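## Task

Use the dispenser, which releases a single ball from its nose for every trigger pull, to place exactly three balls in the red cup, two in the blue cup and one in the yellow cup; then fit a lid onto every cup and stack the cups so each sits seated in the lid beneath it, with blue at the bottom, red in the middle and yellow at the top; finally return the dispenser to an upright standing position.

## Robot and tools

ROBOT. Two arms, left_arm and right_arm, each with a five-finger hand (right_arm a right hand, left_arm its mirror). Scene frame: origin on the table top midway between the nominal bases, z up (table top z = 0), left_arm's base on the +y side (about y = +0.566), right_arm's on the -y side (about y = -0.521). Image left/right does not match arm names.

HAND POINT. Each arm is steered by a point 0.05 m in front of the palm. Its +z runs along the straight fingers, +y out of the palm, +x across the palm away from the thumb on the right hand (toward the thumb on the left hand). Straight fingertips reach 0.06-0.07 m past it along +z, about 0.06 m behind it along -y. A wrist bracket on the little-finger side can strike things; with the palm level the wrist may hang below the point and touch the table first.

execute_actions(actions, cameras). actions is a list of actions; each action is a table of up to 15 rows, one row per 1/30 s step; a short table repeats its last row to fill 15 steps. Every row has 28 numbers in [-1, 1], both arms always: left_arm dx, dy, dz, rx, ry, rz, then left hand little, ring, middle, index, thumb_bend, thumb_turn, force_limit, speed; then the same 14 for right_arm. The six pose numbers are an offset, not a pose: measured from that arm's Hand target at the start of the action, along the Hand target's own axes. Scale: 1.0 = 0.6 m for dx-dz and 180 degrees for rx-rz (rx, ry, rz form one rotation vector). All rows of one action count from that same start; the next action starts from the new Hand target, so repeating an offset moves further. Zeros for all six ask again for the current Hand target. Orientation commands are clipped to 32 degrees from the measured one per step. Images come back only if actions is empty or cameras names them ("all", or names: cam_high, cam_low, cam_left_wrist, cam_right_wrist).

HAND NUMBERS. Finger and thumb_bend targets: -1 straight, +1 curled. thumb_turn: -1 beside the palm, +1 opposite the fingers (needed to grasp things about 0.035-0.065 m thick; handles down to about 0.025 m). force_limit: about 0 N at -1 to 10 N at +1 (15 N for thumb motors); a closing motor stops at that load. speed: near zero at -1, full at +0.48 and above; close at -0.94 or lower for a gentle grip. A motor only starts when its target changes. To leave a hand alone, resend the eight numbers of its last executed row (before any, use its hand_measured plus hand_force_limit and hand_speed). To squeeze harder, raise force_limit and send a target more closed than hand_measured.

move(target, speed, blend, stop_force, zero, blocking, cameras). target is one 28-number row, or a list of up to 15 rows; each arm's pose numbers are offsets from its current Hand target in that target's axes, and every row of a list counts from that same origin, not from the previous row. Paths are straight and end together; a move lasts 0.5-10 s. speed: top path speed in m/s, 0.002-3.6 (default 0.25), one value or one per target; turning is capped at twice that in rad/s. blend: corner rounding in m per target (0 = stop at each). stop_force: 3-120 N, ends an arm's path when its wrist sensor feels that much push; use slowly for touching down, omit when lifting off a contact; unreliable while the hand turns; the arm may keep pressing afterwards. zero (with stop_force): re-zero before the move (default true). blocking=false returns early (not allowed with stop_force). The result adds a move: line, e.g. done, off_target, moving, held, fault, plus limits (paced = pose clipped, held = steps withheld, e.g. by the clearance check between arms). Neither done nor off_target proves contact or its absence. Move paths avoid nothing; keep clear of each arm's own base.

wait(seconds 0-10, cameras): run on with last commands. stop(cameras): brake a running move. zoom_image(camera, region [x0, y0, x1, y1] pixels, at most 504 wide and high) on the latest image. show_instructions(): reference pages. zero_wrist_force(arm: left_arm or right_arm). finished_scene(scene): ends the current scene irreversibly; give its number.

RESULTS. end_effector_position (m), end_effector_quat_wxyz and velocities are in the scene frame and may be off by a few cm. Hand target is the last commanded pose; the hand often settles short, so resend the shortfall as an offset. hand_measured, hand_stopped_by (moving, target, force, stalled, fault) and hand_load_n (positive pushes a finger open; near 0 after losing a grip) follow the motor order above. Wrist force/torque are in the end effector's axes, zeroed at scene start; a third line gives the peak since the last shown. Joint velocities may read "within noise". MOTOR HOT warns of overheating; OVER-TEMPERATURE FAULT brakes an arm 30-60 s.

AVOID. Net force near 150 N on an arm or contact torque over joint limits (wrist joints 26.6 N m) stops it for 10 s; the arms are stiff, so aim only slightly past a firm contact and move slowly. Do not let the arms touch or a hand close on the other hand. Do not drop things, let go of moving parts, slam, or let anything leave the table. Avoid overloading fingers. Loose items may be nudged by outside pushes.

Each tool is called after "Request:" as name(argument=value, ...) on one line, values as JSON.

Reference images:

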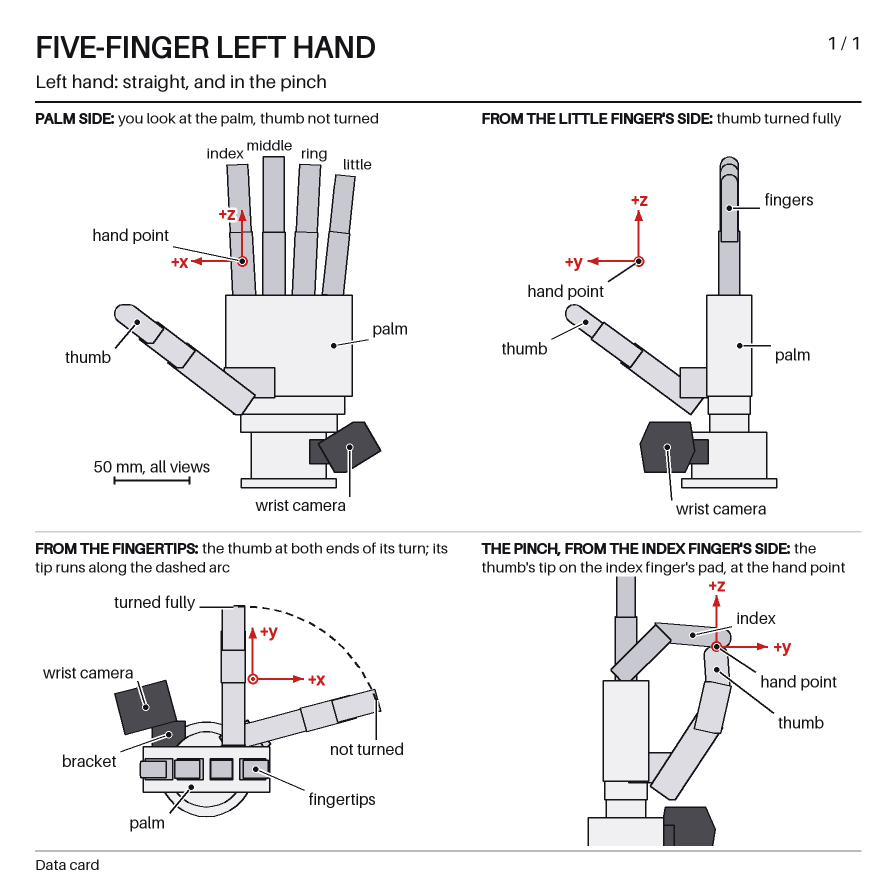

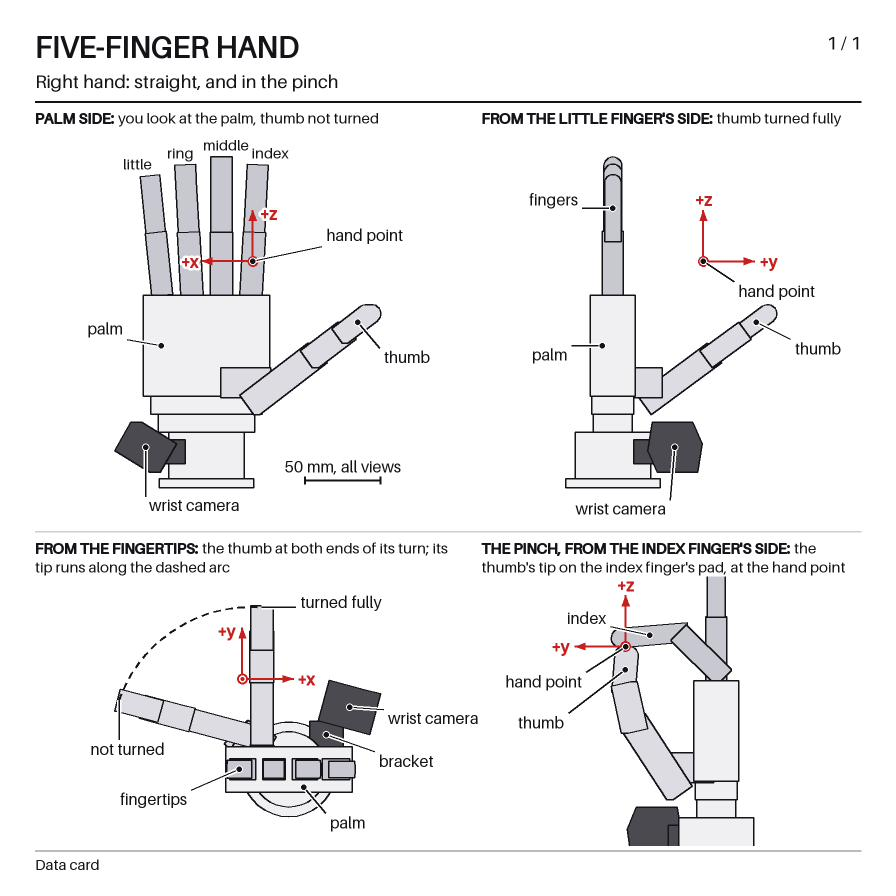

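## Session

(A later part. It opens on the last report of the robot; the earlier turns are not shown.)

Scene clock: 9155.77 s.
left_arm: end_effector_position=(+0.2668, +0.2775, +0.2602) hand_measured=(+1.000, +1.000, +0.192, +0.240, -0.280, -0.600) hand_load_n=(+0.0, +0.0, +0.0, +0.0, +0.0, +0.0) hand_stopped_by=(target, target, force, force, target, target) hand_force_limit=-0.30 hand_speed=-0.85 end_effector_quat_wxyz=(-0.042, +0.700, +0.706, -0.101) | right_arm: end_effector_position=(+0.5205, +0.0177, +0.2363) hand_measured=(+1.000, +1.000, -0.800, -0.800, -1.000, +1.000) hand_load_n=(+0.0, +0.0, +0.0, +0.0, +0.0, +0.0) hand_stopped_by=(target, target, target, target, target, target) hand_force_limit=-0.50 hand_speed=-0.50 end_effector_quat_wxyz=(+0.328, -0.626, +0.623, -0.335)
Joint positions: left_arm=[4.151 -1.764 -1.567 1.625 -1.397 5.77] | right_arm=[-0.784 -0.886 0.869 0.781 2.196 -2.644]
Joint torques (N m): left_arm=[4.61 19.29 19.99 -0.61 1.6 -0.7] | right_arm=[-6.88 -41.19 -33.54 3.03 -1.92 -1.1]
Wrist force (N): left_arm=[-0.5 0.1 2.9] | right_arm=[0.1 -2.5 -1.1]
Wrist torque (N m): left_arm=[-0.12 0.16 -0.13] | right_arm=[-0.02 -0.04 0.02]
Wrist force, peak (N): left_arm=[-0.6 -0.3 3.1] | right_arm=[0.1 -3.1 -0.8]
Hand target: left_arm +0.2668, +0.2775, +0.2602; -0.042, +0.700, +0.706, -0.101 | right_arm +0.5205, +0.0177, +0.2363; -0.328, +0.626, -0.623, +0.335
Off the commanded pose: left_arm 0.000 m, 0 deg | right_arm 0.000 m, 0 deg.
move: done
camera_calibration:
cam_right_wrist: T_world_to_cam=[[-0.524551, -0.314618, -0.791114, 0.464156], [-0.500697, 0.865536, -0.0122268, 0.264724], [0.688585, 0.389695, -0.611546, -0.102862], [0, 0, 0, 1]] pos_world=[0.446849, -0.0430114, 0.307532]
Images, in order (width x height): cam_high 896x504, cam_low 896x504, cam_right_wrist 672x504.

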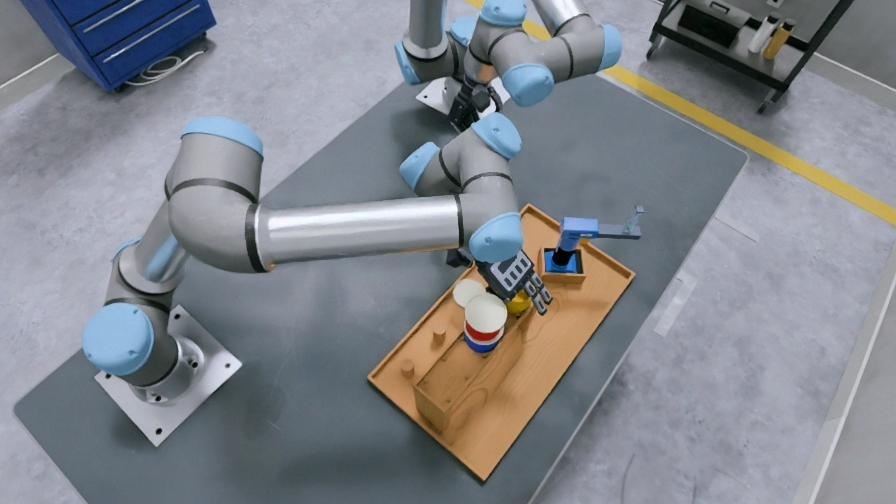

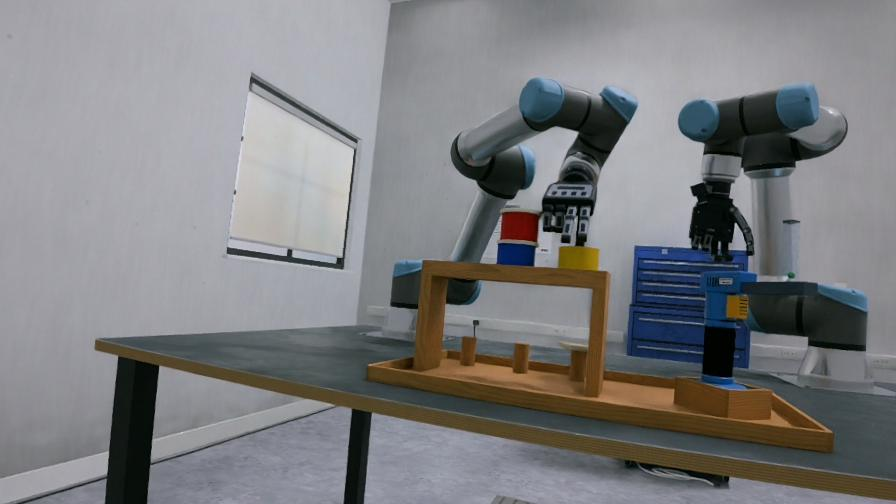

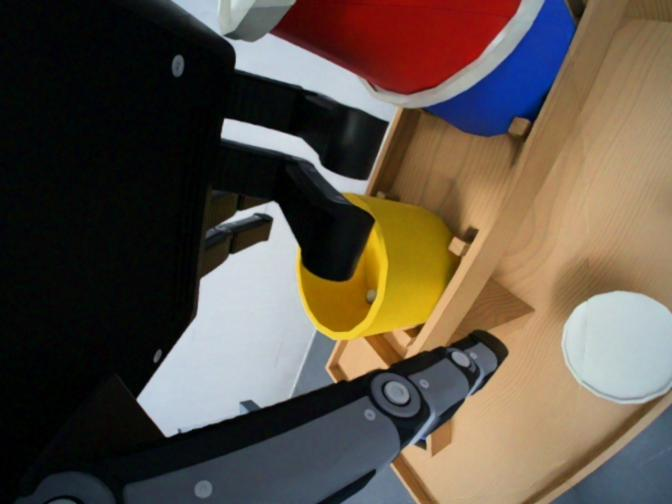

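Request:
move(target=[0,0,0,0,0,0,1,1,0.35,0.35,-0.28,-0.6,-0.3,-0.85,0,0,0,0,0,0,1,1,0,0,-0.5,1,-0.5,-0.88], speed=0.02)

Request:
move(target=[0,0,0,0,0,0,1,1,0.35,0.35,-0.28,-0.6,-0.3,-0.85,0,0,0,0,0,0,1,1,0.05,0.05,-0.45,1,-0.3,-0.92], speed=0.02, cameras=["cam_low","cam_right_wrist","cam_high"])

Request:
zoom_image(camera="cam_low", region=[490, 180, 610, 280])

Request:
zoom_image(camera="cam_right_wrist", region=[200, 0, 530, 400])

Scene clock: 9181.27 s.
left_arm: end_effector_position=(+0.2668, +0.2775, +0.2602) hand_measured=(+1.000, +1.000, +0.192, +0.240, -0.280, -0.600) hand_load_n=(+0.0, +0.0, +0.0, +0.0, +0.0, +0.0) hand_stopped_by=(target, target, force, force, target, target) hand_force_limit=-0.30 hand_speed=-0.85 end_effector_quat_wxyz=(-0.042, +0.700, +0.706, -0.101) | right_arm: end_effector_position=(+0.5205, +0.0177, +0.2363) hand_measured=(+1.000, +1.000, -0.422, -0.434, -0.504, +1.000) hand_load_n=(+0.0, +0.0, +3.5, +2.5, +5.0, +0.0) hand_stopped_by=(target, target, force, force, force, target) hand_force_limit=-0.50 hand_speed=-0.88 end_effector_quat_wxyz=(+0.328, -0.626, +0.623, -0.335)
Joint positions: left_arm=[4.151 -1.764 -1.567 1.625 -1.397 5.77] | right_arm=[-0.784 -0.886 0.869 0.781 2.196 -2.644]
Joint torques (N m): left_arm=[4.57 18.75 20.25 -0.79 1.62 -0.77] | right_arm=[7.43 -40.95 -16.59 2.9 -1.19 -0.17]
Wrist force (N): left_arm=[-0.3 -0.2 2.7] | right_arm=[0.3 -4.5 0.6]
Wrist torque (N m): left_arm=[-0.15 0.12 -0.11] | right_arm=[-0.01 -0.02 -0.01]
Wrist force, peak (N): left_arm=[-0.8 0.0 3.2] | right_arm=[0.8 -7.9 1.2]
Hand target: left_arm +0.2668, +0.2775, +0.2602; -0.042, +0.700, +0.706, -0.101 | right_arm +0.5205, +0.0177, +0.2363; -0.328, +0.626, -0.623, +0.335
Off the commanded pose: left_arm 0.000 m, 0 deg | right_arm 0.000 m, 0 deg.
move: done

Scene clock: 9181.77 s.
left_arm: end_effector_position=(+0.2668, +0.2775, +0.2602) hand_measured=(+1.000, +1.000, +0.192, +0.240, -0.280, -0.600) hand_load_n=(+0.0, +0.0, +0.0, +0.0, +0.0, +0.0) hand_stopped_by=(target, target, force, force, target, target) hand_force_limit=-0.30 hand_speed=-0.85 end_effector_quat_wxyz=(-0.042, +0.700, +0.706, -0.101) | right_arm: end_effector_position=(+0.5205, +0.0177, +0.2363) hand_measured=(+1.000, +1.000, -0.418, -0.428, -0.504, +1.000) hand_load_n=(+0.0, +0.0, +5.0, +5.0, +5.5, +0.5) hand_stopped_by=(target, target, force, force, force, target) hand_force_limit=-0.30 hand_speed=-0.92 end_effector_quat_wxyz=(+0.328, -0.626, +0.623, -0.335)
Joint positions: left_arm=[4.151 -1.764 -1.567 1.625 -1.397 5.77] | right_arm=[-0.784 -0.886 0.869 0.781 2.196 -2.644]
Joint torques (N m): left_arm=[4.16 17.9 19.38 -0.75 1.47 -0.68] | right_arm=[4.23 -41.68 -12.92 2.9 -1.22 -0.23]
Wrist force (N): left_arm=[-0.3 0.0 2.8] | right_arm=[0.5 -7.7 2.7]
Wrist torque (N m): left_arm=[-0.12 0.12 -0.11] | right_arm=[-0.02 -0.04 -0.04]
Wrist force, peak (N): left_arm=[-0.6 -0.1 2.8] | right_arm=[0.5 -8.0 2.8]
Hand target: left_arm +0.2668, +0.2775, +0.2602; -0.042, +0.700, +0.706, -0.101 | right_arm +0.5205, +0.0177, +0.2363; -0.328, +0.626, -0.623, +0.335
Off the commanded pose: left_arm 0.000 m, 0 deg | right_arm 0.000 m, 0 deg.
move: done
camera_calibration:
cam_right_wrist: T_world_to_cam=[[-0.524496, -0.314588, -0.791163, 0.464147], [-0.500696, 0.865537, -0.0122283, 0.264724], [0.688627, 0.389718, -0.611483, -0.102899], [0, 0, 0, 1]] pos_world=[0.446848, -0.0430115, 0.307532]
Images, in order (width x height): cam_high 896x504, cam_low 896x504, cam_right_wrist 672x504.

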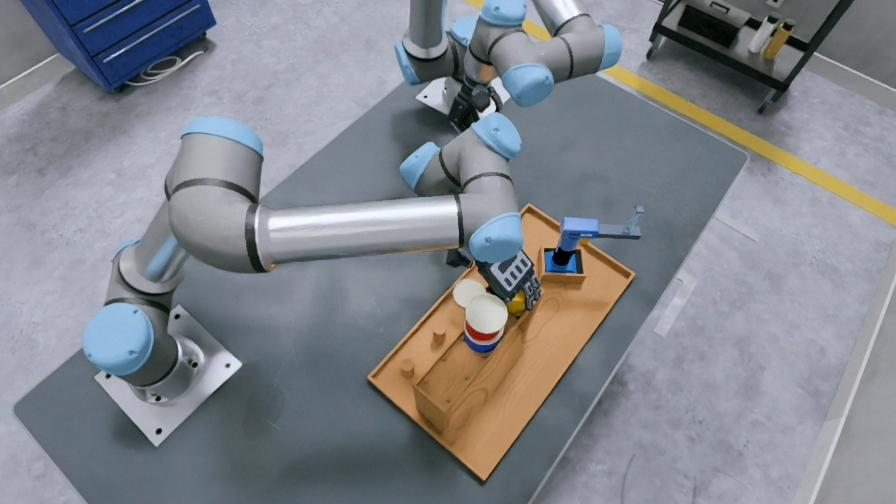

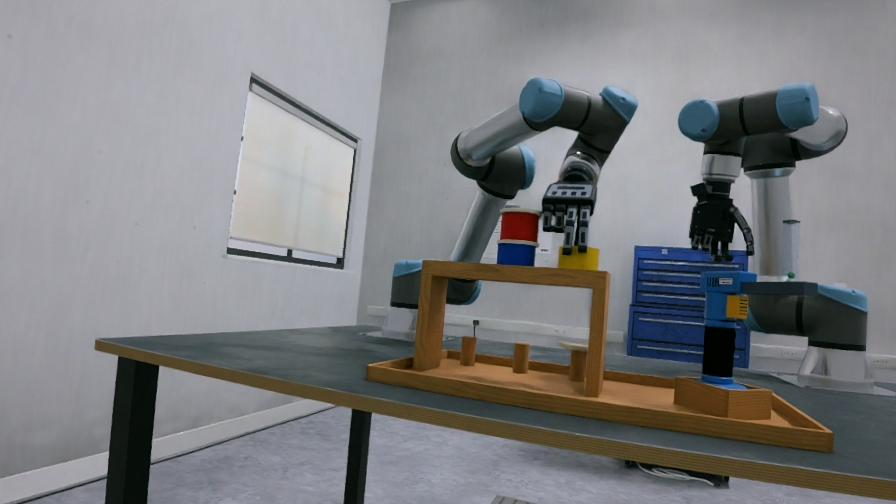

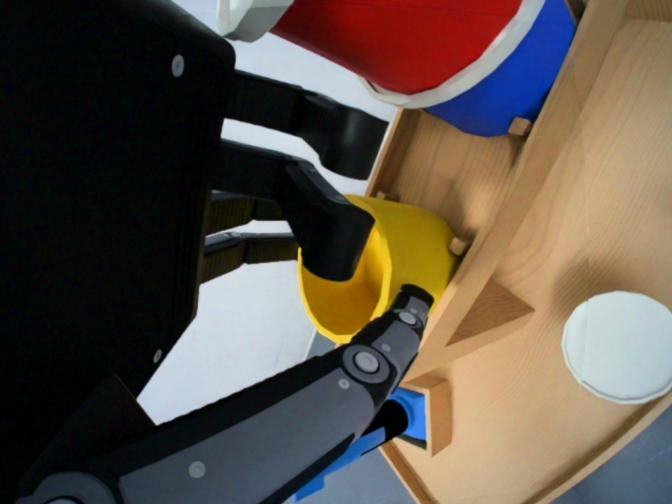

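Scaled by 4.200 from the camera's 896x504 image, which has a finer 1280x720 frame.

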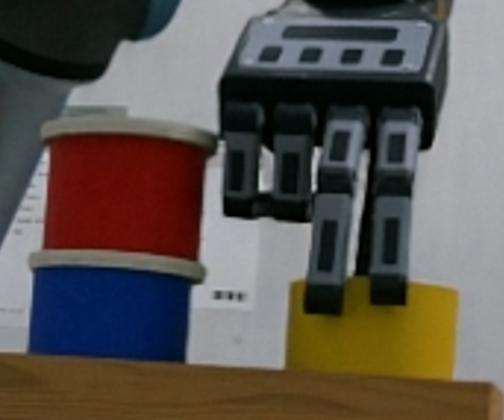

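Scaled by 1.260 from the camera's 672x504 image, which has a finer 960x720 frame.

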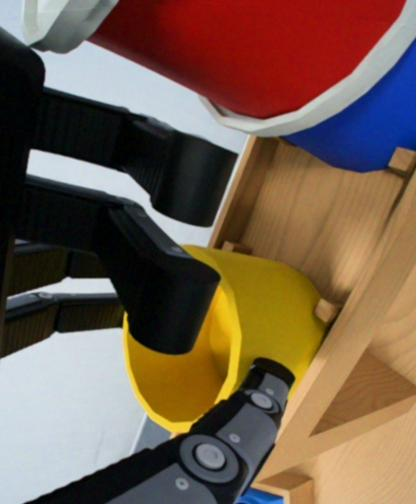

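Request:
move(target=[[0,0,0,0,0,0,1,1,0.35,0.35,-0.28,-0.6,-0.3,-0.85,0,-0.01104,-0.00747,0,0,0,1,1,0.05,0.05,-0.45,1,-0.3,-0.92],[0,0,0,0,0,0,1,1,0.35,0.35,-0.28,-0.6,-0.3,-0.85,-0.0133,-0.0207,-0.014,0,0,0,1,1,0.05,0.05,-0.45,1,-0.3,-0.92]], speed=0.02, blend=0.002, cameras=["cam_low","cam_right_wrist"])

Scene clock: 9195.93 s.
left_arm: end_effector_position=(+0.2668, +0.2775, +0.2602) hand_measured=(+1.000, +1.000, +0.192, +0.240, -0.280, -0.600) hand_load_n=(+0.0, +0.5, +0.0, +0.0, +0.0, +0.0) hand_stopped_by=(target, target, force, force, target, target) hand_force_limit=-0.30 hand_speed=-0.85 end_effector_quat_wxyz=(-0.042, +0.700, +0.706, -0.101) | right_arm: end_effector_position=(+0.5205, +0.0258, +0.2512) hand_measured=(+1.000, +1.000, -0.418, -0.428, -0.504, +1.000) hand_load_n=(+0.0, +0.0, +2.0, +2.0, +5.0, +0.0) hand_stopped_by=(target, target, force, force, force, target) hand_force_limit=-0.30 hand_speed=-0.92 end_effector_quat_wxyz=(+0.328, -0.626, +0.623, -0.335)
Joint positions: left_arm=[4.151 -1.764 -1.567 1.625 -1.397 5.77] | right_arm=[-0.774 -0.861 0.788 0.84 2.203 -2.636]
Joint torques (N m): left_arm=[4.58 17.7 19.26 -0.72 1.56 -0.74] | right_arm=[5.62 -42.46 -33.82 3.14 2.76 1.63]
Wrist force (N): left_arm=[-0.5 0.0 2.7] | right_arm=[-0.2 -2.1 -0.3]
Wrist torque (N m): left_arm=[-0.12 0.16 -0.12] | right_arm=[0.00 0.03 -0.18]
Wrist force, peak (N): left_arm=[-0.6 0.2 3.2] | right_arm=[0.8 -8.3 2.3]
Hand target: left_arm +0.2668, +0.2775, +0.2602; -0.042, +0.700, +0.706, -0.101 | right_arm +0.5205, +0.0258, +0.2512; -0.328, +0.626, -0.623, +0.335
Off the commanded pose: left_arm 0.000 m, 0 deg | right_arm 0.000 m, 0 deg.
move: done
camera_calibration:
cam_right_wrist: T_world_to_cam=[[-0.524496, -0.314588, -0.791163, 0.478483], [-0.500696, 0.865537, -0.0122283, 0.257895], [0.688627, 0.389718, -0.611483, -0.0969448], [0, 0, 0, 1]] pos_world=[0.446848, -0.0349115, 0.322432]
Images, in order (width x height): cam_low 896x504, cam_right_wrist 672x504.

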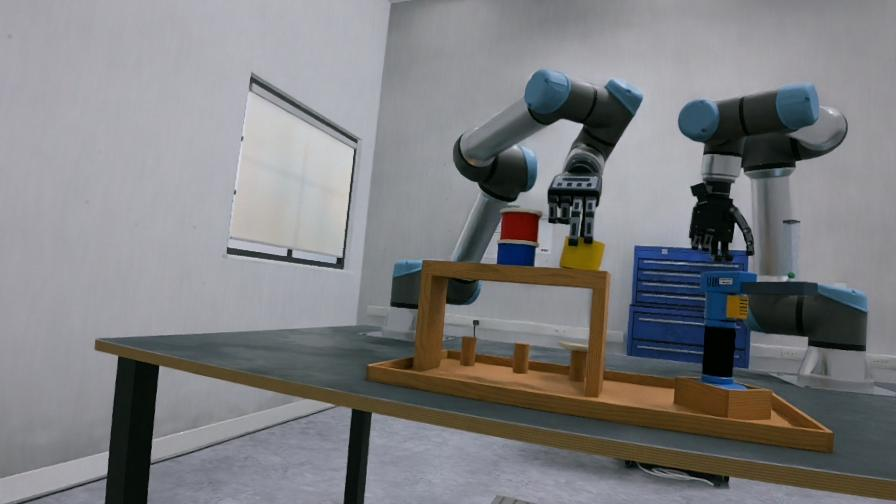

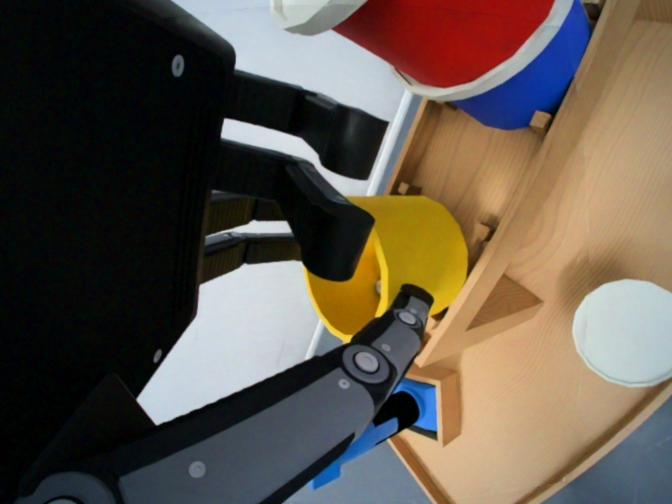

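Request:
zoom_image(camera="cam_low", region=[520, 190, 630, 280])

Scaled by 4.582 from the camera's 896x504 image, which has a finer 1280x720 frame.

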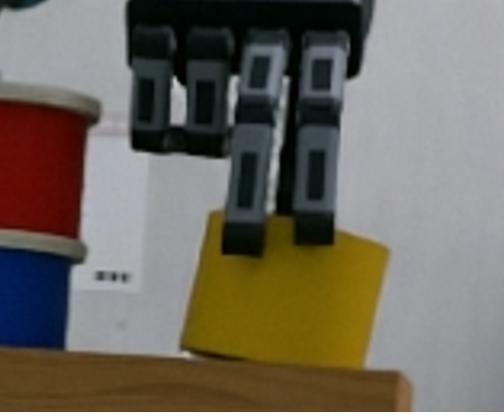

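Request:
move(target=[[0,0,0,0,0,0,1,1,0.35,0.35,-0.28,-0.6,-0.3,-0.85,0,-0.0083,-0.0056,0,0,0,1,1,0.05,0.05,-0.45,1,-0.3,-0.92],[0,0,0,0,0,0,1,1,0.35,0.35,-0.28,-0.6,-0.3,-0.85,0.0133,-0.0083,-0.0056,0,0,0,1,1,0.05,0.05,-0.45,1,-0.3,-0.92]], speed=0.02, blend=0.002)

Request:
move(target=[0,0,0,0,0,0,1,1,0.35,0.35,-0.28,-0.6,-0.3,-0.85,0,0.0285,0.0193,0,0,0,1,1,0.05,0.05,-0.45,1,-0.3,-0.92], speed=0.015, stop_force=4, cameras=["cam_low","cam_right_wrist"])

Request:
zoom_image(camera="cam_low", region=[520, 190, 630, 280])

Scene clock: 9229.20 s.
left_arm: end_effector_position=(+0.2668, +0.2775, +0.2602) hand_measured=(+1.000, +1.000, +0.192, +0.240, -0.280, -0.600) hand_load_n=(+0.0, +0.0, +0.0, +0.0, +0.0, +0.0) hand_stopped_by=(target, target, force, force, target, target) hand_force_limit=-0.30 hand_speed=-0.85 end_effector_quat_wxyz=(-0.042, +0.700, +0.706, -0.101) | right_arm: end_effector_position=(+0.5205, +0.0180, +0.2573) hand_measured=(+1.000, +1.000, -0.418, -0.428, -0.504, +1.000) hand_load_n=(+0.0, +0.5, +2.0, +2.0, +5.0, +0.0) hand_stopped_by=(target, target, force, force, force, target) hand_force_limit=-0.30 hand_speed=-0.92 end_effector_quat_wxyz=(+0.328, -0.626, +0.623, -0.335)
Joint positions: left_arm=[4.151 -1.764 -1.567 1.625 -1.397 5.77] | right_arm=[-0.783 -0.882 0.808 0.837 2.196 -2.644]
Joint torques (N m): left_arm=[3.46 18.81 20.27 -0.77 1.56 -0.79] | right_arm=[-7.6 -56.88 -12.39 -1.19 -1.81 -1.07]
Wrist force (N): left_arm=[-0.6 -0.2 2.5] | right_arm=[-0.2 -2.1 -0.4]
Wrist torque (N m): left_arm=[-0.14 0.16 -0.12] | right_arm=[-0.03 0.02 0.00]
Wrist force, peak (N): left_arm=[-0.6 -0.1 3.3] | right_arm=[0.1 -2.4 -0.8]
Hand target: left_arm +0.2668, +0.2775, +0.2602; -0.042, +0.700, +0.706, -0.101 | right_arm +0.5205, +0.0179, +0.2573; -0.328, +0.626, -0.623, +0.335
Off the commanded pose: left_arm 0.000 m, 0 deg | right_arm 0.000 m, 0 deg.
move: done

Scene clock: 9231.07 s.
left_arm: end_effector_position=(+0.2668, +0.2775, +0.2602) hand_measured=(+1.000, +1.000, +0.192, +0.240, -0.280, -0.600) hand_load_n=(+0.0, +0.0, +0.0, +0.5, +0.0, +0.0) hand_stopped_by=(target, target, force, force, target, target) hand_force_limit=-0.30 hand_speed=-0.85 end_effector_quat_wxyz=(-0.042, +0.700, +0.706, -0.101) | right_arm: end_effector_position=(+0.5206, +0.0178, +0.2458) hand_measured=(+1.000, +1.000, -0.418, -0.428, -0.504, +1.000) hand_load_n=(+0.0, +0.0, +1.0, +3.5, +4.5, +0.0) hand_stopped_by=(target, target, force, force, force, target) hand_force_limit=-0.30 hand_speed=-0.92 end_effector_quat_wxyz=(+0.328, -0.626, +0.623, -0.335)
Joint positions: left_arm=[4.151 -1.764 -1.567 1.625 -1.397 5.77] | right_arm=[-0.783 -0.885 0.842 0.806 2.196 -2.644]
Joint torques (N m): left_arm=[4.55 18.87 19.78 -0.75 1.59 -0.91] | right_arm=[-2.6 -40.65 -33.24 3.13 -1.94 -0.54]
Wrist force (N): left_arm=[-0.5 -0.2 2.6] | right_arm=[-0.2 -2.6 -0.2]
Wrist torque (N m): left_arm=[-0.14 0.15 -0.12] | right_arm=[0.01 0.01 0.00]
Wrist force, peak (N): left_arm=[-0.6 0.0 3.2] | right_arm=[-1.6 -7.3 -1.0]
Hand target: left_arm +0.2668, +0.2775, +0.2602; -0.042, +0.700, +0.706, -0.101 | right_arm +0.5206, +0.0178, +0.2458; -0.328, +0.626, -0.623, +0.335 (not the last commanded pose)
Off the commanded pose: left_arm 0.000 m, 0 deg | right_arm 0.009 m, 0 deg.
move: contact (right_arm)
camera_calibration:
cam_right_wrist: T_world_to_cam=[[-0.524496, -0.314588, -0.791163, 0.471694], [-0.500696, 0.865537, -0.0122283, 0.264753], [0.688627, 0.389718, -0.611483, -0.0971291], [0, 0, 0, 1]] pos_world=[0.446848, -0.0429115, 0.317032]
Images, in order (width x height): cam_low 896x504, cam_right_wrist 672x504.

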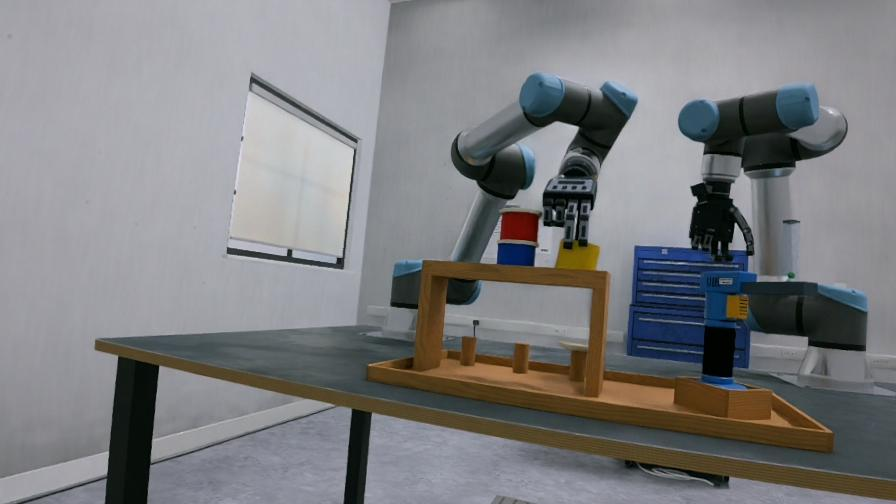

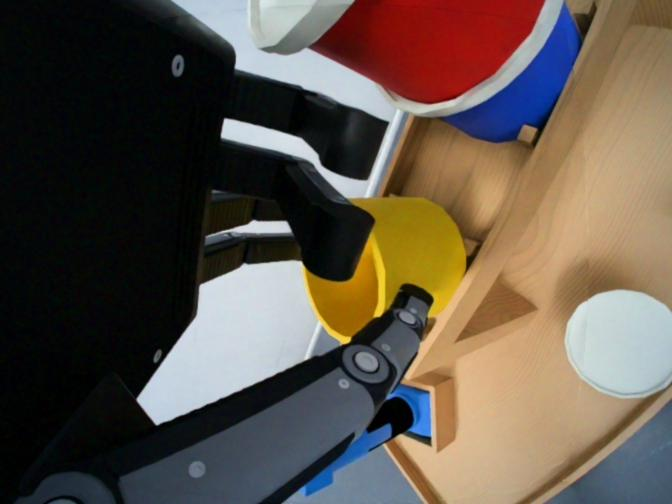

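Scaled by 4.582 from the camera's 896x504 image, which has a finer 1280x720 frame.

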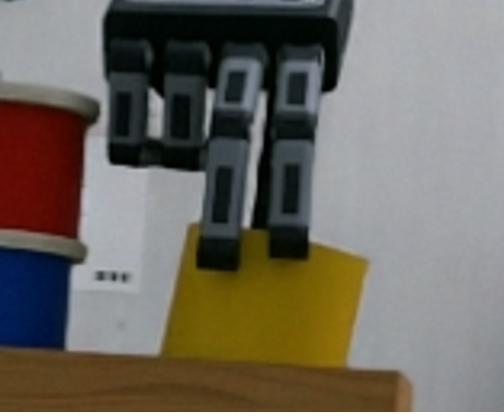

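Request:
move(target=[0,0,0,0,0,0,1,1,0.35,0.35,-0.28,-0.6,-0.3,-0.85,0,0.0131,0.0089,0,0,0,1,1,0.05,0.05,-0.45,1,-0.3,-0.92], speed=0.01, stop_force=9, cameras=["cam_low","cam_right_wrist"])

Request:
zoom_image(camera="cam_low", region=[520, 190, 630, 280])

Scene clock: 9240.80 s.
left_arm: end_effector_position=(+0.2668, +0.2775, +0.2602) hand_measured=(+1.000, +1.000, +0.192, +0.240, -0.280, -0.600) hand_load_n=(+0.0, +0.0, +0.0, +0.0, +0.0, +0.0) hand_stopped_by=(target, target, force, force, target, target) hand_force_limit=-0.30 hand_speed=-0.85 end_effector_quat_wxyz=(-0.042, +0.700, +0.706, -0.101) | right_arm: end_effector_position=(+0.5206, +0.0178, +0.2391) hand_measured=(+1.000, +1.000, -0.418, -0.428, -0.504, +1.000) hand_load_n=(+0.0, +0.0, +0.0, +12.0, +7.0, +0.5) hand_stopped_by=(target, target, force, force, force, target) hand_force_limit=-0.30 hand_speed=-0.92 end_effector_quat_wxyz=(+0.328, -0.626, +0.623, -0.335)
Joint positions: left_arm=[4.151 -1.764 -1.567 1.625 -1.397 5.77] | right_arm=[-0.783 -0.886 0.861 0.788 2.196 -2.644]
Joint torques (N m): left_arm=[3.14 17.72 20.12 -0.81 1.59 -0.7] | right_arm=[2.94 -41.89 -31.32 4.34 -2.29 -0.99]
Wrist force (N): left_arm=[-0.7 0.0 3.3] | right_arm=[-1.6 -6.7 2.2]
Wrist torque (N m): left_arm=[-0.15 0.20 -0.14] | right_arm=[0.02 -0.01 -0.01]
Wrist force, peak (N): left_arm=[-0.7 0.0 3.3] | right_arm=[-0.6 -13.0 -1.7]
Hand target: left_arm +0.2668, +0.2775, +0.2602; -0.042, +0.700, +0.706, -0.101 | right_arm +0.5206, +0.0178, +0.2391; -0.328, +0.626, -0.623, +0.335 (not the last commanded pose)
Off the commanded pose: left_arm 0.000 m, 0 deg | right_arm 0.003 m, 0 deg.
move: contact (right_arm)
camera_calibration:
cam_right_wrist: T_world_to_cam=[[-0.524523, -0.314507, -0.791177, 0.466414], [-0.500558, 0.865616, -0.012245, 0.264618], [0.688707, 0.389607, -0.611465, -0.101272], [0, 0, 0, 1]] pos_world=[0.446848, -0.0429112, 0.310332]
Images, in order (width x height): cam_low 896x504, cam_right_wrist 672x504.

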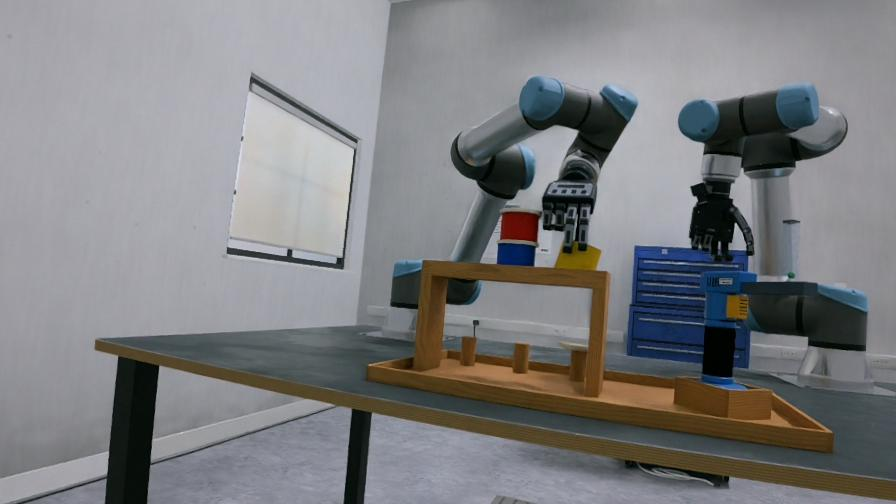

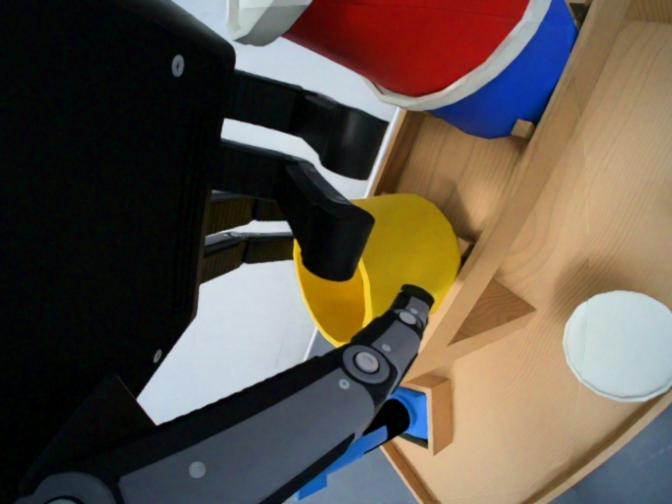

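Scaled by 4.582 from the camera's 896x504 image, which has a finer 1280x720 frame.

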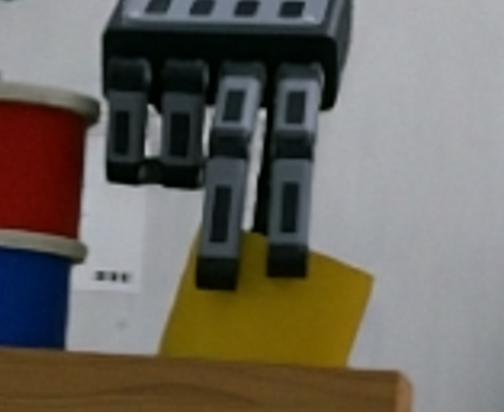

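Request:
move(target=[[0,0,0,0,0,0,1,1,0.35,0.35,-0.28,-0.6,-0.3,-0.85,0,-0.0235,-0.0159,0,0,0,1,1,0.05,0.05,-0.45,1,-0.3,-0.92],[0,0,0,0,0,0,1,1,0.35,0.35,-0.28,-0.6,-0.3,-0.85,-0.0167,-0.0235,-0.0159,0,0,0,1,1,0.05,0.05,-0.45,1,-0.3,-0.92]], speed=0.025, blend=0.002)

Request:
move(target=[0,0,0,0,0,0,1,1,0.35,0.35,-0.28,-0.6,-0.3,-0.85,0,0.0138,0.0093,0,0,0,1,1,0.05,0.05,-0.45,1,-0.3,-0.92], speed=0.012, stop_force=3, cameras=["cam_low","cam_right_wrist"])

Request:
zoom_image(camera="cam_low", region=[520, 190, 630, 280])

Scene clock: 9280.80 s.
left_arm: end_effector_position=(+0.2668, +0.2775, +0.2602) hand_measured=(+1.000, +1.000, +0.192, +0.240, -0.280, -0.600) hand_load_n=(+0.0, +0.0, +0.5, +0.0, +0.0, +0.0) hand_stopped_by=(target, target, force, force, target, target) hand_force_limit=-0.30 hand_speed=-0.85 end_effector_quat_wxyz=(-0.042, +0.700, +0.706, -0.101) | right_arm: end_effector_position=(+0.5206, +0.0279, +0.2560) hand_measured=(+1.000, +1.000, -0.418, -0.428, -0.504, +1.000) hand_load_n=(+0.0, +0.0, +0.0, +7.5, +8.5, -0.5) hand_stopped_by=(target, target, force, force, force, target) hand_force_limit=-0.30 hand_speed=-0.92 end_effector_quat_wxyz=(+0.328, -0.626, +0.623, -0.335)
Joint positions: left_arm=[4.151 -1.764 -1.567 1.625 -1.397 5.77] | right_arm=[-0.771 -0.853 0.763 0.859 2.205 -2.633]
Joint torques (N m): left_arm=[2.83 19.54 20.17 -0.71 1.62 -0.7] | right_arm=[6.11 -42.55 -33.38 3.01 2.83 1.57]
Wrist force (N): left_arm=[-0.4 0.3 2.6] | right_arm=[-0.1 -1.7 -0.4]
Wrist torque (N m): left_arm=[-0.07 0.13 -0.13] | right_arm=[0.04 0.02 -0.14]
Wrist force, peak (N): left_arm=[-0.6 -0.1 3.3] | right_arm=[-1.4 -8.1 1.7]
Hand target: left_arm +0.2668, +0.2775, +0.2602; -0.042, +0.700, +0.706, -0.101 | right_arm +0.5206, +0.0280, +0.2560; -0.328, +0.626, -0.623, +0.335
Off the commanded pose: left_arm 0.000 m, 0 deg | right_arm 0.000 m, 0 deg.
move: done

Scene clock: 9282.37 s.
left_arm: end_effector_position=(+0.2668, +0.2775, +0.2602) hand_measured=(+1.000, +1.000, +0.192, +0.240, -0.280, -0.600) hand_load_n=(+0.0, +0.0, +0.0, +0.0, +0.0, +0.0) hand_stopped_by=(target, target, force, force, target, target) hand_force_limit=-0.30 hand_speed=-0.85 end_effector_quat_wxyz=(-0.042, +0.700, +0.706, -0.101) | right_arm: end_effector_position=(+0.5205, +0.0279, +0.2494) hand_measured=(+1.000, +1.000, -0.418, -0.428, -0.504, +1.000) hand_load_n=(+0.0, +0.0, +0.0, +7.5, +8.0, -1.0) hand_stopped_by=(target, target, force, force, force, target) hand_force_limit=-0.30 hand_speed=-0.92 end_effector_quat_wxyz=(+0.328, -0.626, +0.623, -0.335)
Joint positions: left_arm=[4.151 -1.764 -1.567 1.625 -1.397 5.77] | right_arm=[-0.771 -0.855 0.783 0.841 2.205 -2.633]
Joint torques (N m): left_arm=[2.81 17.85 19.84 -0.71 1.57 -0.74] | right_arm=[1.44 -41.19 -33.15 3.13 -0.91 0.84]
Wrist force (N): left_arm=[-0.6 0.0 2.9] | right_arm=[0.1 -2.6 -0.7]
Wrist torque (N m): left_arm=[-0.14 0.17 -0.13] | right_arm=[0.03 0.01 -0.16]
Wrist force, peak (N): left_arm=[-0.9 -0.4 3.1] | right_arm=[1.1 -7.2 -2.1]
Hand target: left_arm +0.2668, +0.2775, +0.2602; -0.042, +0.700, +0.706, -0.101 | right_arm +0.5205, +0.0279, +0.2494; -0.328, +0.626, -0.623, +0.335 (not the last commanded pose)
Off the commanded pose: left_arm 0.000 m, 0 deg | right_arm 0.003 m, 0 deg.
move: contact (right_arm)
camera_calibration:
cam_right_wrist: T_world_to_cam=[[-0.524614, -0.314558, -0.791097, 0.477753], [-0.500593, 0.865596, -0.0122131, 0.256007], [0.688612, 0.38961, -0.611569, -0.098833], [0, 0, 0, 1]] pos_world=[0.446849, -0.0328112, 0.320632]
Images, in order (width x height): cam_low 896x504, cam_right_wrist 672x504.

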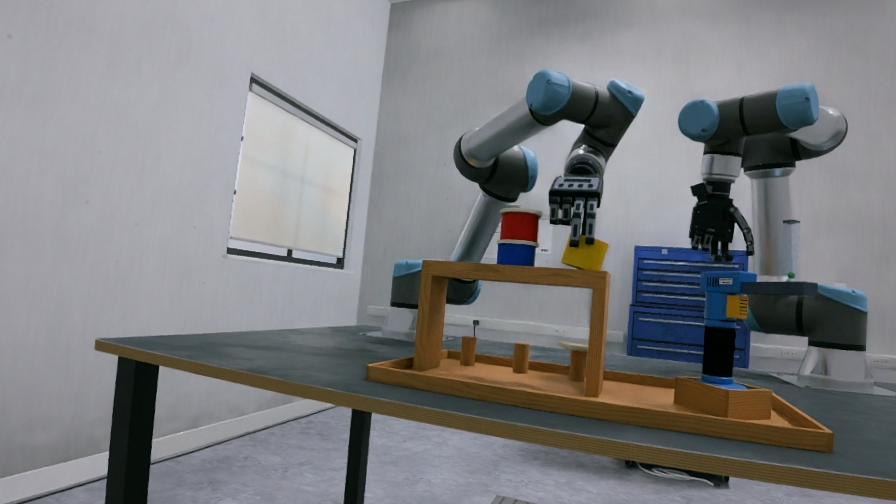

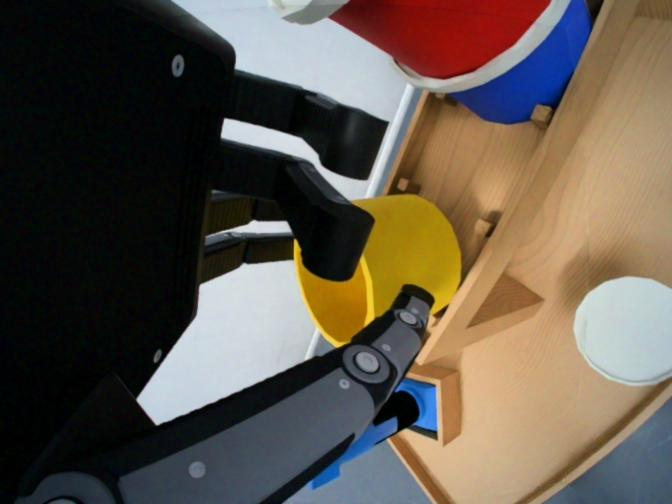

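Scaled by 4.582 from the camera's 896x504 image, which has a finer 1280x720 frame.

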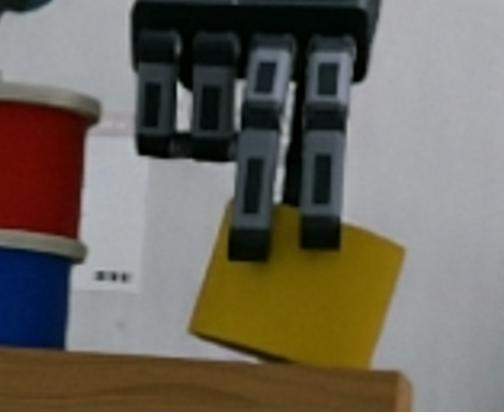

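Request:
move(target=[0,0,0,0,0,0,1,1,0.35,0.35,-0.28,-0.6,-0.3,-0.85,0.0075,0.0097,0.0065,0,0,0,1,1,0.05,0.05,-0.45,1,-0.3,-0.92], speed=0.01, stop_force=8, cameras=["cam_low"])

Request:
zoom_image(camera="cam_low", region=[520, 190, 630, 280])

Scene clock: 9293.67 s.
left_arm: end_effector_position=(+0.2668, +0.2775, +0.2602) hand_measured=(+1.000, +1.000, +0.192, +0.240, -0.280, -0.600) hand_load_n=(+0.0, +0.0, +0.0, +0.0, +0.0, +0.0) hand_stopped_by=(target, target, force, force, target, target) hand_force_limit=-0.30 hand_speed=-0.85 end_effector_quat_wxyz=(-0.042, +0.700, +0.706, -0.101) | right_arm: end_effector_position=(+0.5205, +0.0243, +0.2438) hand_measured=(+1.000, +1.000, -0.418, -0.428, -0.504, +1.000) hand_load_n=(+0.0, +0.0, +2.0, +12.5, +8.0, -1.5) hand_stopped_by=(target, target, force, force, force, target) hand_force_limit=-0.30 hand_speed=-0.92 end_effector_quat_wxyz=(+0.328, -0.626, +0.623, -0.335)
Joint positions: left_arm=[4.151 -1.764 -1.567 1.625 -1.397 5.77] | right_arm=[-0.776 -0.867 0.817 0.817 2.202 -2.637]
Joint torques (N m): left_arm=[3.5 18.6 20.18 -0.61 1.6 -0.8] | right_arm=[8.87 -37.74 -29.19 4.58 1.59 1.32]
Wrist force (N): left_arm=[-0.6 -0.2 2.9] | right_arm=[-0.1 -11.4 0.5]
Wrist torque (N m): left_arm=[-0.15 0.17 -0.13] | right_arm=[-0.06 0.04 -0.13]
Wrist force, peak (N): left_arm=[-0.1 -0.2 3.3] | right_arm=[0.4 -15.7 -1.1]
Hand target: left_arm +0.2668, +0.2775, +0.2602; -0.042, +0.700, +0.706, -0.101 | right_arm +0.5205, +0.0243, +0.2438; -0.328, +0.626, -0.623, +0.335 (not the last commanded pose)
Off the commanded pose: left_arm 0.000 m, 0 deg | right_arm 0.002 m, 0 deg.
move: contact (right_arm)
Images, in order (width x height): cam_low 896x504.

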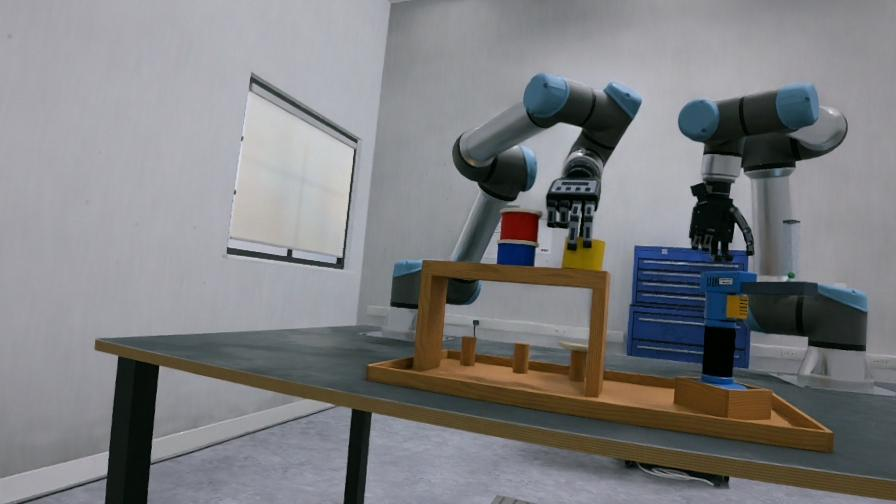

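Scaled by 4.582 from the camera's 896x504 image, which has a finer 1280x720 frame.

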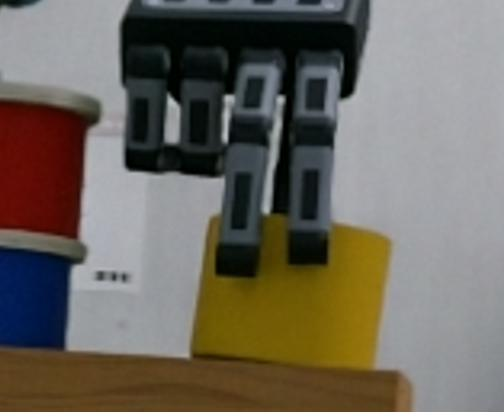

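Request:
move(target=[[0,0,0,0,0,0,1,1,0.35,0.35,-0.28,-0.6,-0.3,-0.85,0,-0.0055,-0.0037,0,0,0,1,1,0.05,0.05,-0.45,1,-0.3,-0.92],[0,0,0,0,0,0,1,1,0.35,0.35,-0.28,-0.6,-0.3,-0.85,0.01,-0.0055,-0.0037,0,0,0,1,1,0.05,0.05,-0.45,1,-0.3,-0.92]], speed=0.015, blend=0.001)

Request:
move(target=[0,0,0,0,0,0,1,1,0.35,0.35,-0.28,-0.6,-0.3,-0.85,0,0.0159,0.0107,0,0,0,1,1,0.05,0.05,-0.45,1,-0.3,-0.92], speed=0.01, stop_force=6, cameras=["cam_low","cam_high"])

Request:
zoom_image(camera="cam_low", region=[520, 190, 630, 280])

Scene clock: 9308.27 s.
left_arm: end_effector_position=(+0.2668, +0.2775, +0.2602) hand_measured=(+1.000, +1.000, +0.192, +0.240, -0.280, -0.600) hand_load_n=(+0.0, +0.0, +0.0, +0.0, +0.0, +0.0) hand_stopped_by=(target, target, force, force, target, target) hand_force_limit=-0.30 hand_speed=-0.85 end_effector_quat_wxyz=(-0.042, +0.700, +0.706, -0.101) | right_arm: end_effector_position=(+0.5205, +0.0184, +0.2478) hand_measured=(+1.000, +1.000, -0.418, -0.428, -0.504, +1.000) hand_load_n=(+0.0, +0.0, +0.5, +7.5, +10.5, -0.5) hand_stopped_by=(target, target, force, force, force, target) hand_force_limit=-0.30 hand_speed=-0.92 end_effector_quat_wxyz=(+0.328, -0.626, +0.623, -0.335)
Joint positions: left_arm=[4.151 -1.764 -1.567 1.625 -1.397 5.77] | right_arm=[-0.783 -0.883 0.834 0.813 2.197 -2.643]
Joint torques (N m): left_arm=[2.58 19.12 20.29 -0.7 1.64 -0.75] | right_arm=[-6.2 -57.03 -13.66 -1.5 -1.94 -0.98]
Wrist force (N): left_arm=[-0.8 -0.1 2.8] | right_arm=[0.0 -1.8 -0.7]
Wrist torque (N m): left_arm=[-0.12 0.20 -0.14] | right_arm=[0.01 0.00 0.01]
Wrist force, peak (N): left_arm=[-0.5 -0.1 3.3] | right_arm=[0.3 -12.3 0.0]
Hand target: left_arm +0.2668, +0.2775, +0.2602; -0.042, +0.700, +0.706, -0.101 | right_arm +0.5205, +0.0183, +0.2478; -0.328, +0.626, -0.623, +0.335
Off the commanded pose: left_arm 0.000 m, 0 deg | right_arm 0.000 m, 0 deg.
move: done

Scene clock: 9309.63 s.
left_arm: end_effector_position=(+0.2668, +0.2775, +0.2602) hand_measured=(+1.000, +1.000, +0.192, +0.240, -0.280, -0.600) hand_load_n=(+0.0, +0.0, +0.0, +0.0, +0.0, +0.0) hand_stopped_by=(target, target, force, force, target, target) hand_force_limit=-0.30 hand_speed=-0.85 end_effector_quat_wxyz=(-0.042, +0.700, +0.706, -0.101) | right_arm: end_effector_position=(+0.5205, +0.0183, +0.2443) hand_measured=(+1.000, +1.000, -0.418, -0.428, -0.504, +1.000) hand_load_n=(+0.0, +0.0, +0.5, +9.5, +9.5, -1.0) hand_stopped_by=(target, target, force, force, force, target) hand_force_limit=-0.30 hand_speed=-0.92 end_effector_quat_wxyz=(+0.328, -0.626, +0.623, -0.335)
Joint positions: left_arm=[4.151 -1.764 -1.567 1.625 -1.397 5.77] | right_arm=[-0.783 -0.884 0.844 0.803 2.197 -2.643]
Joint torques (N m): left_arm=[3.15 19.49 19.67 -0.82 1.54 -0.8] | right_arm=[-0.39 -39.39 -31.31 3.52 -2.02 -1]
Wrist force (N): left_arm=[-0.5 -0.3 2.7] | right_arm=[-0.1 -5.2 -0.4]
Wrist torque (N m): left_arm=[-0.16 0.16 -0.12] | right_arm=[-0.03 0.00 -0.03]
Wrist force, peak (N): left_arm=[-0.4 -0.2 3.2] | right_arm=[0.7 -10.1 -2.6]
Hand target: left_arm +0.2668, +0.2775, +0.2602; -0.042, +0.700, +0.706, -0.101 | right_arm +0.5205, +0.0183, +0.2443; -0.328, +0.626, -0.623, +0.335 (not the last commanded pose)
Off the commanded pose: left_arm 0.000 m, 0 deg | right_arm 0.008 m, 0 deg.
move: contact (right_arm)
Images, in order (width x height): cam_high 896x504, cam_low 896x504.

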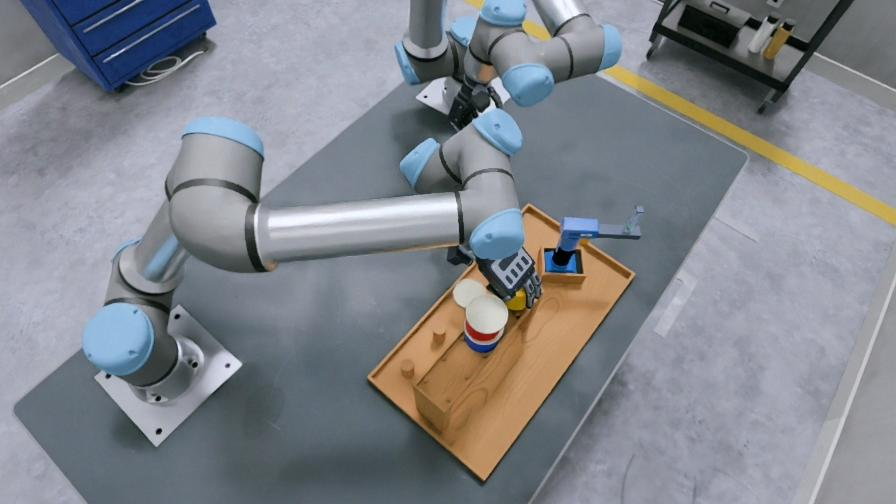

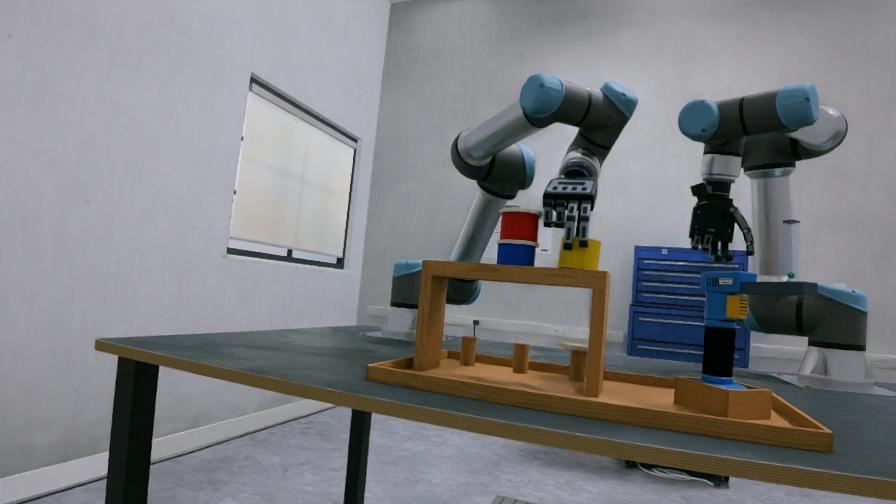

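Scaled by 4.582 from the camera's 896x504 image, which has a finer 1280x720 frame.

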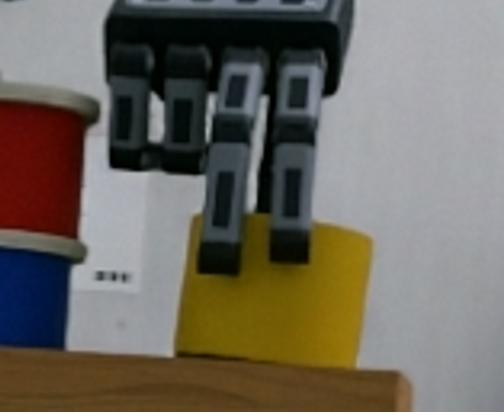

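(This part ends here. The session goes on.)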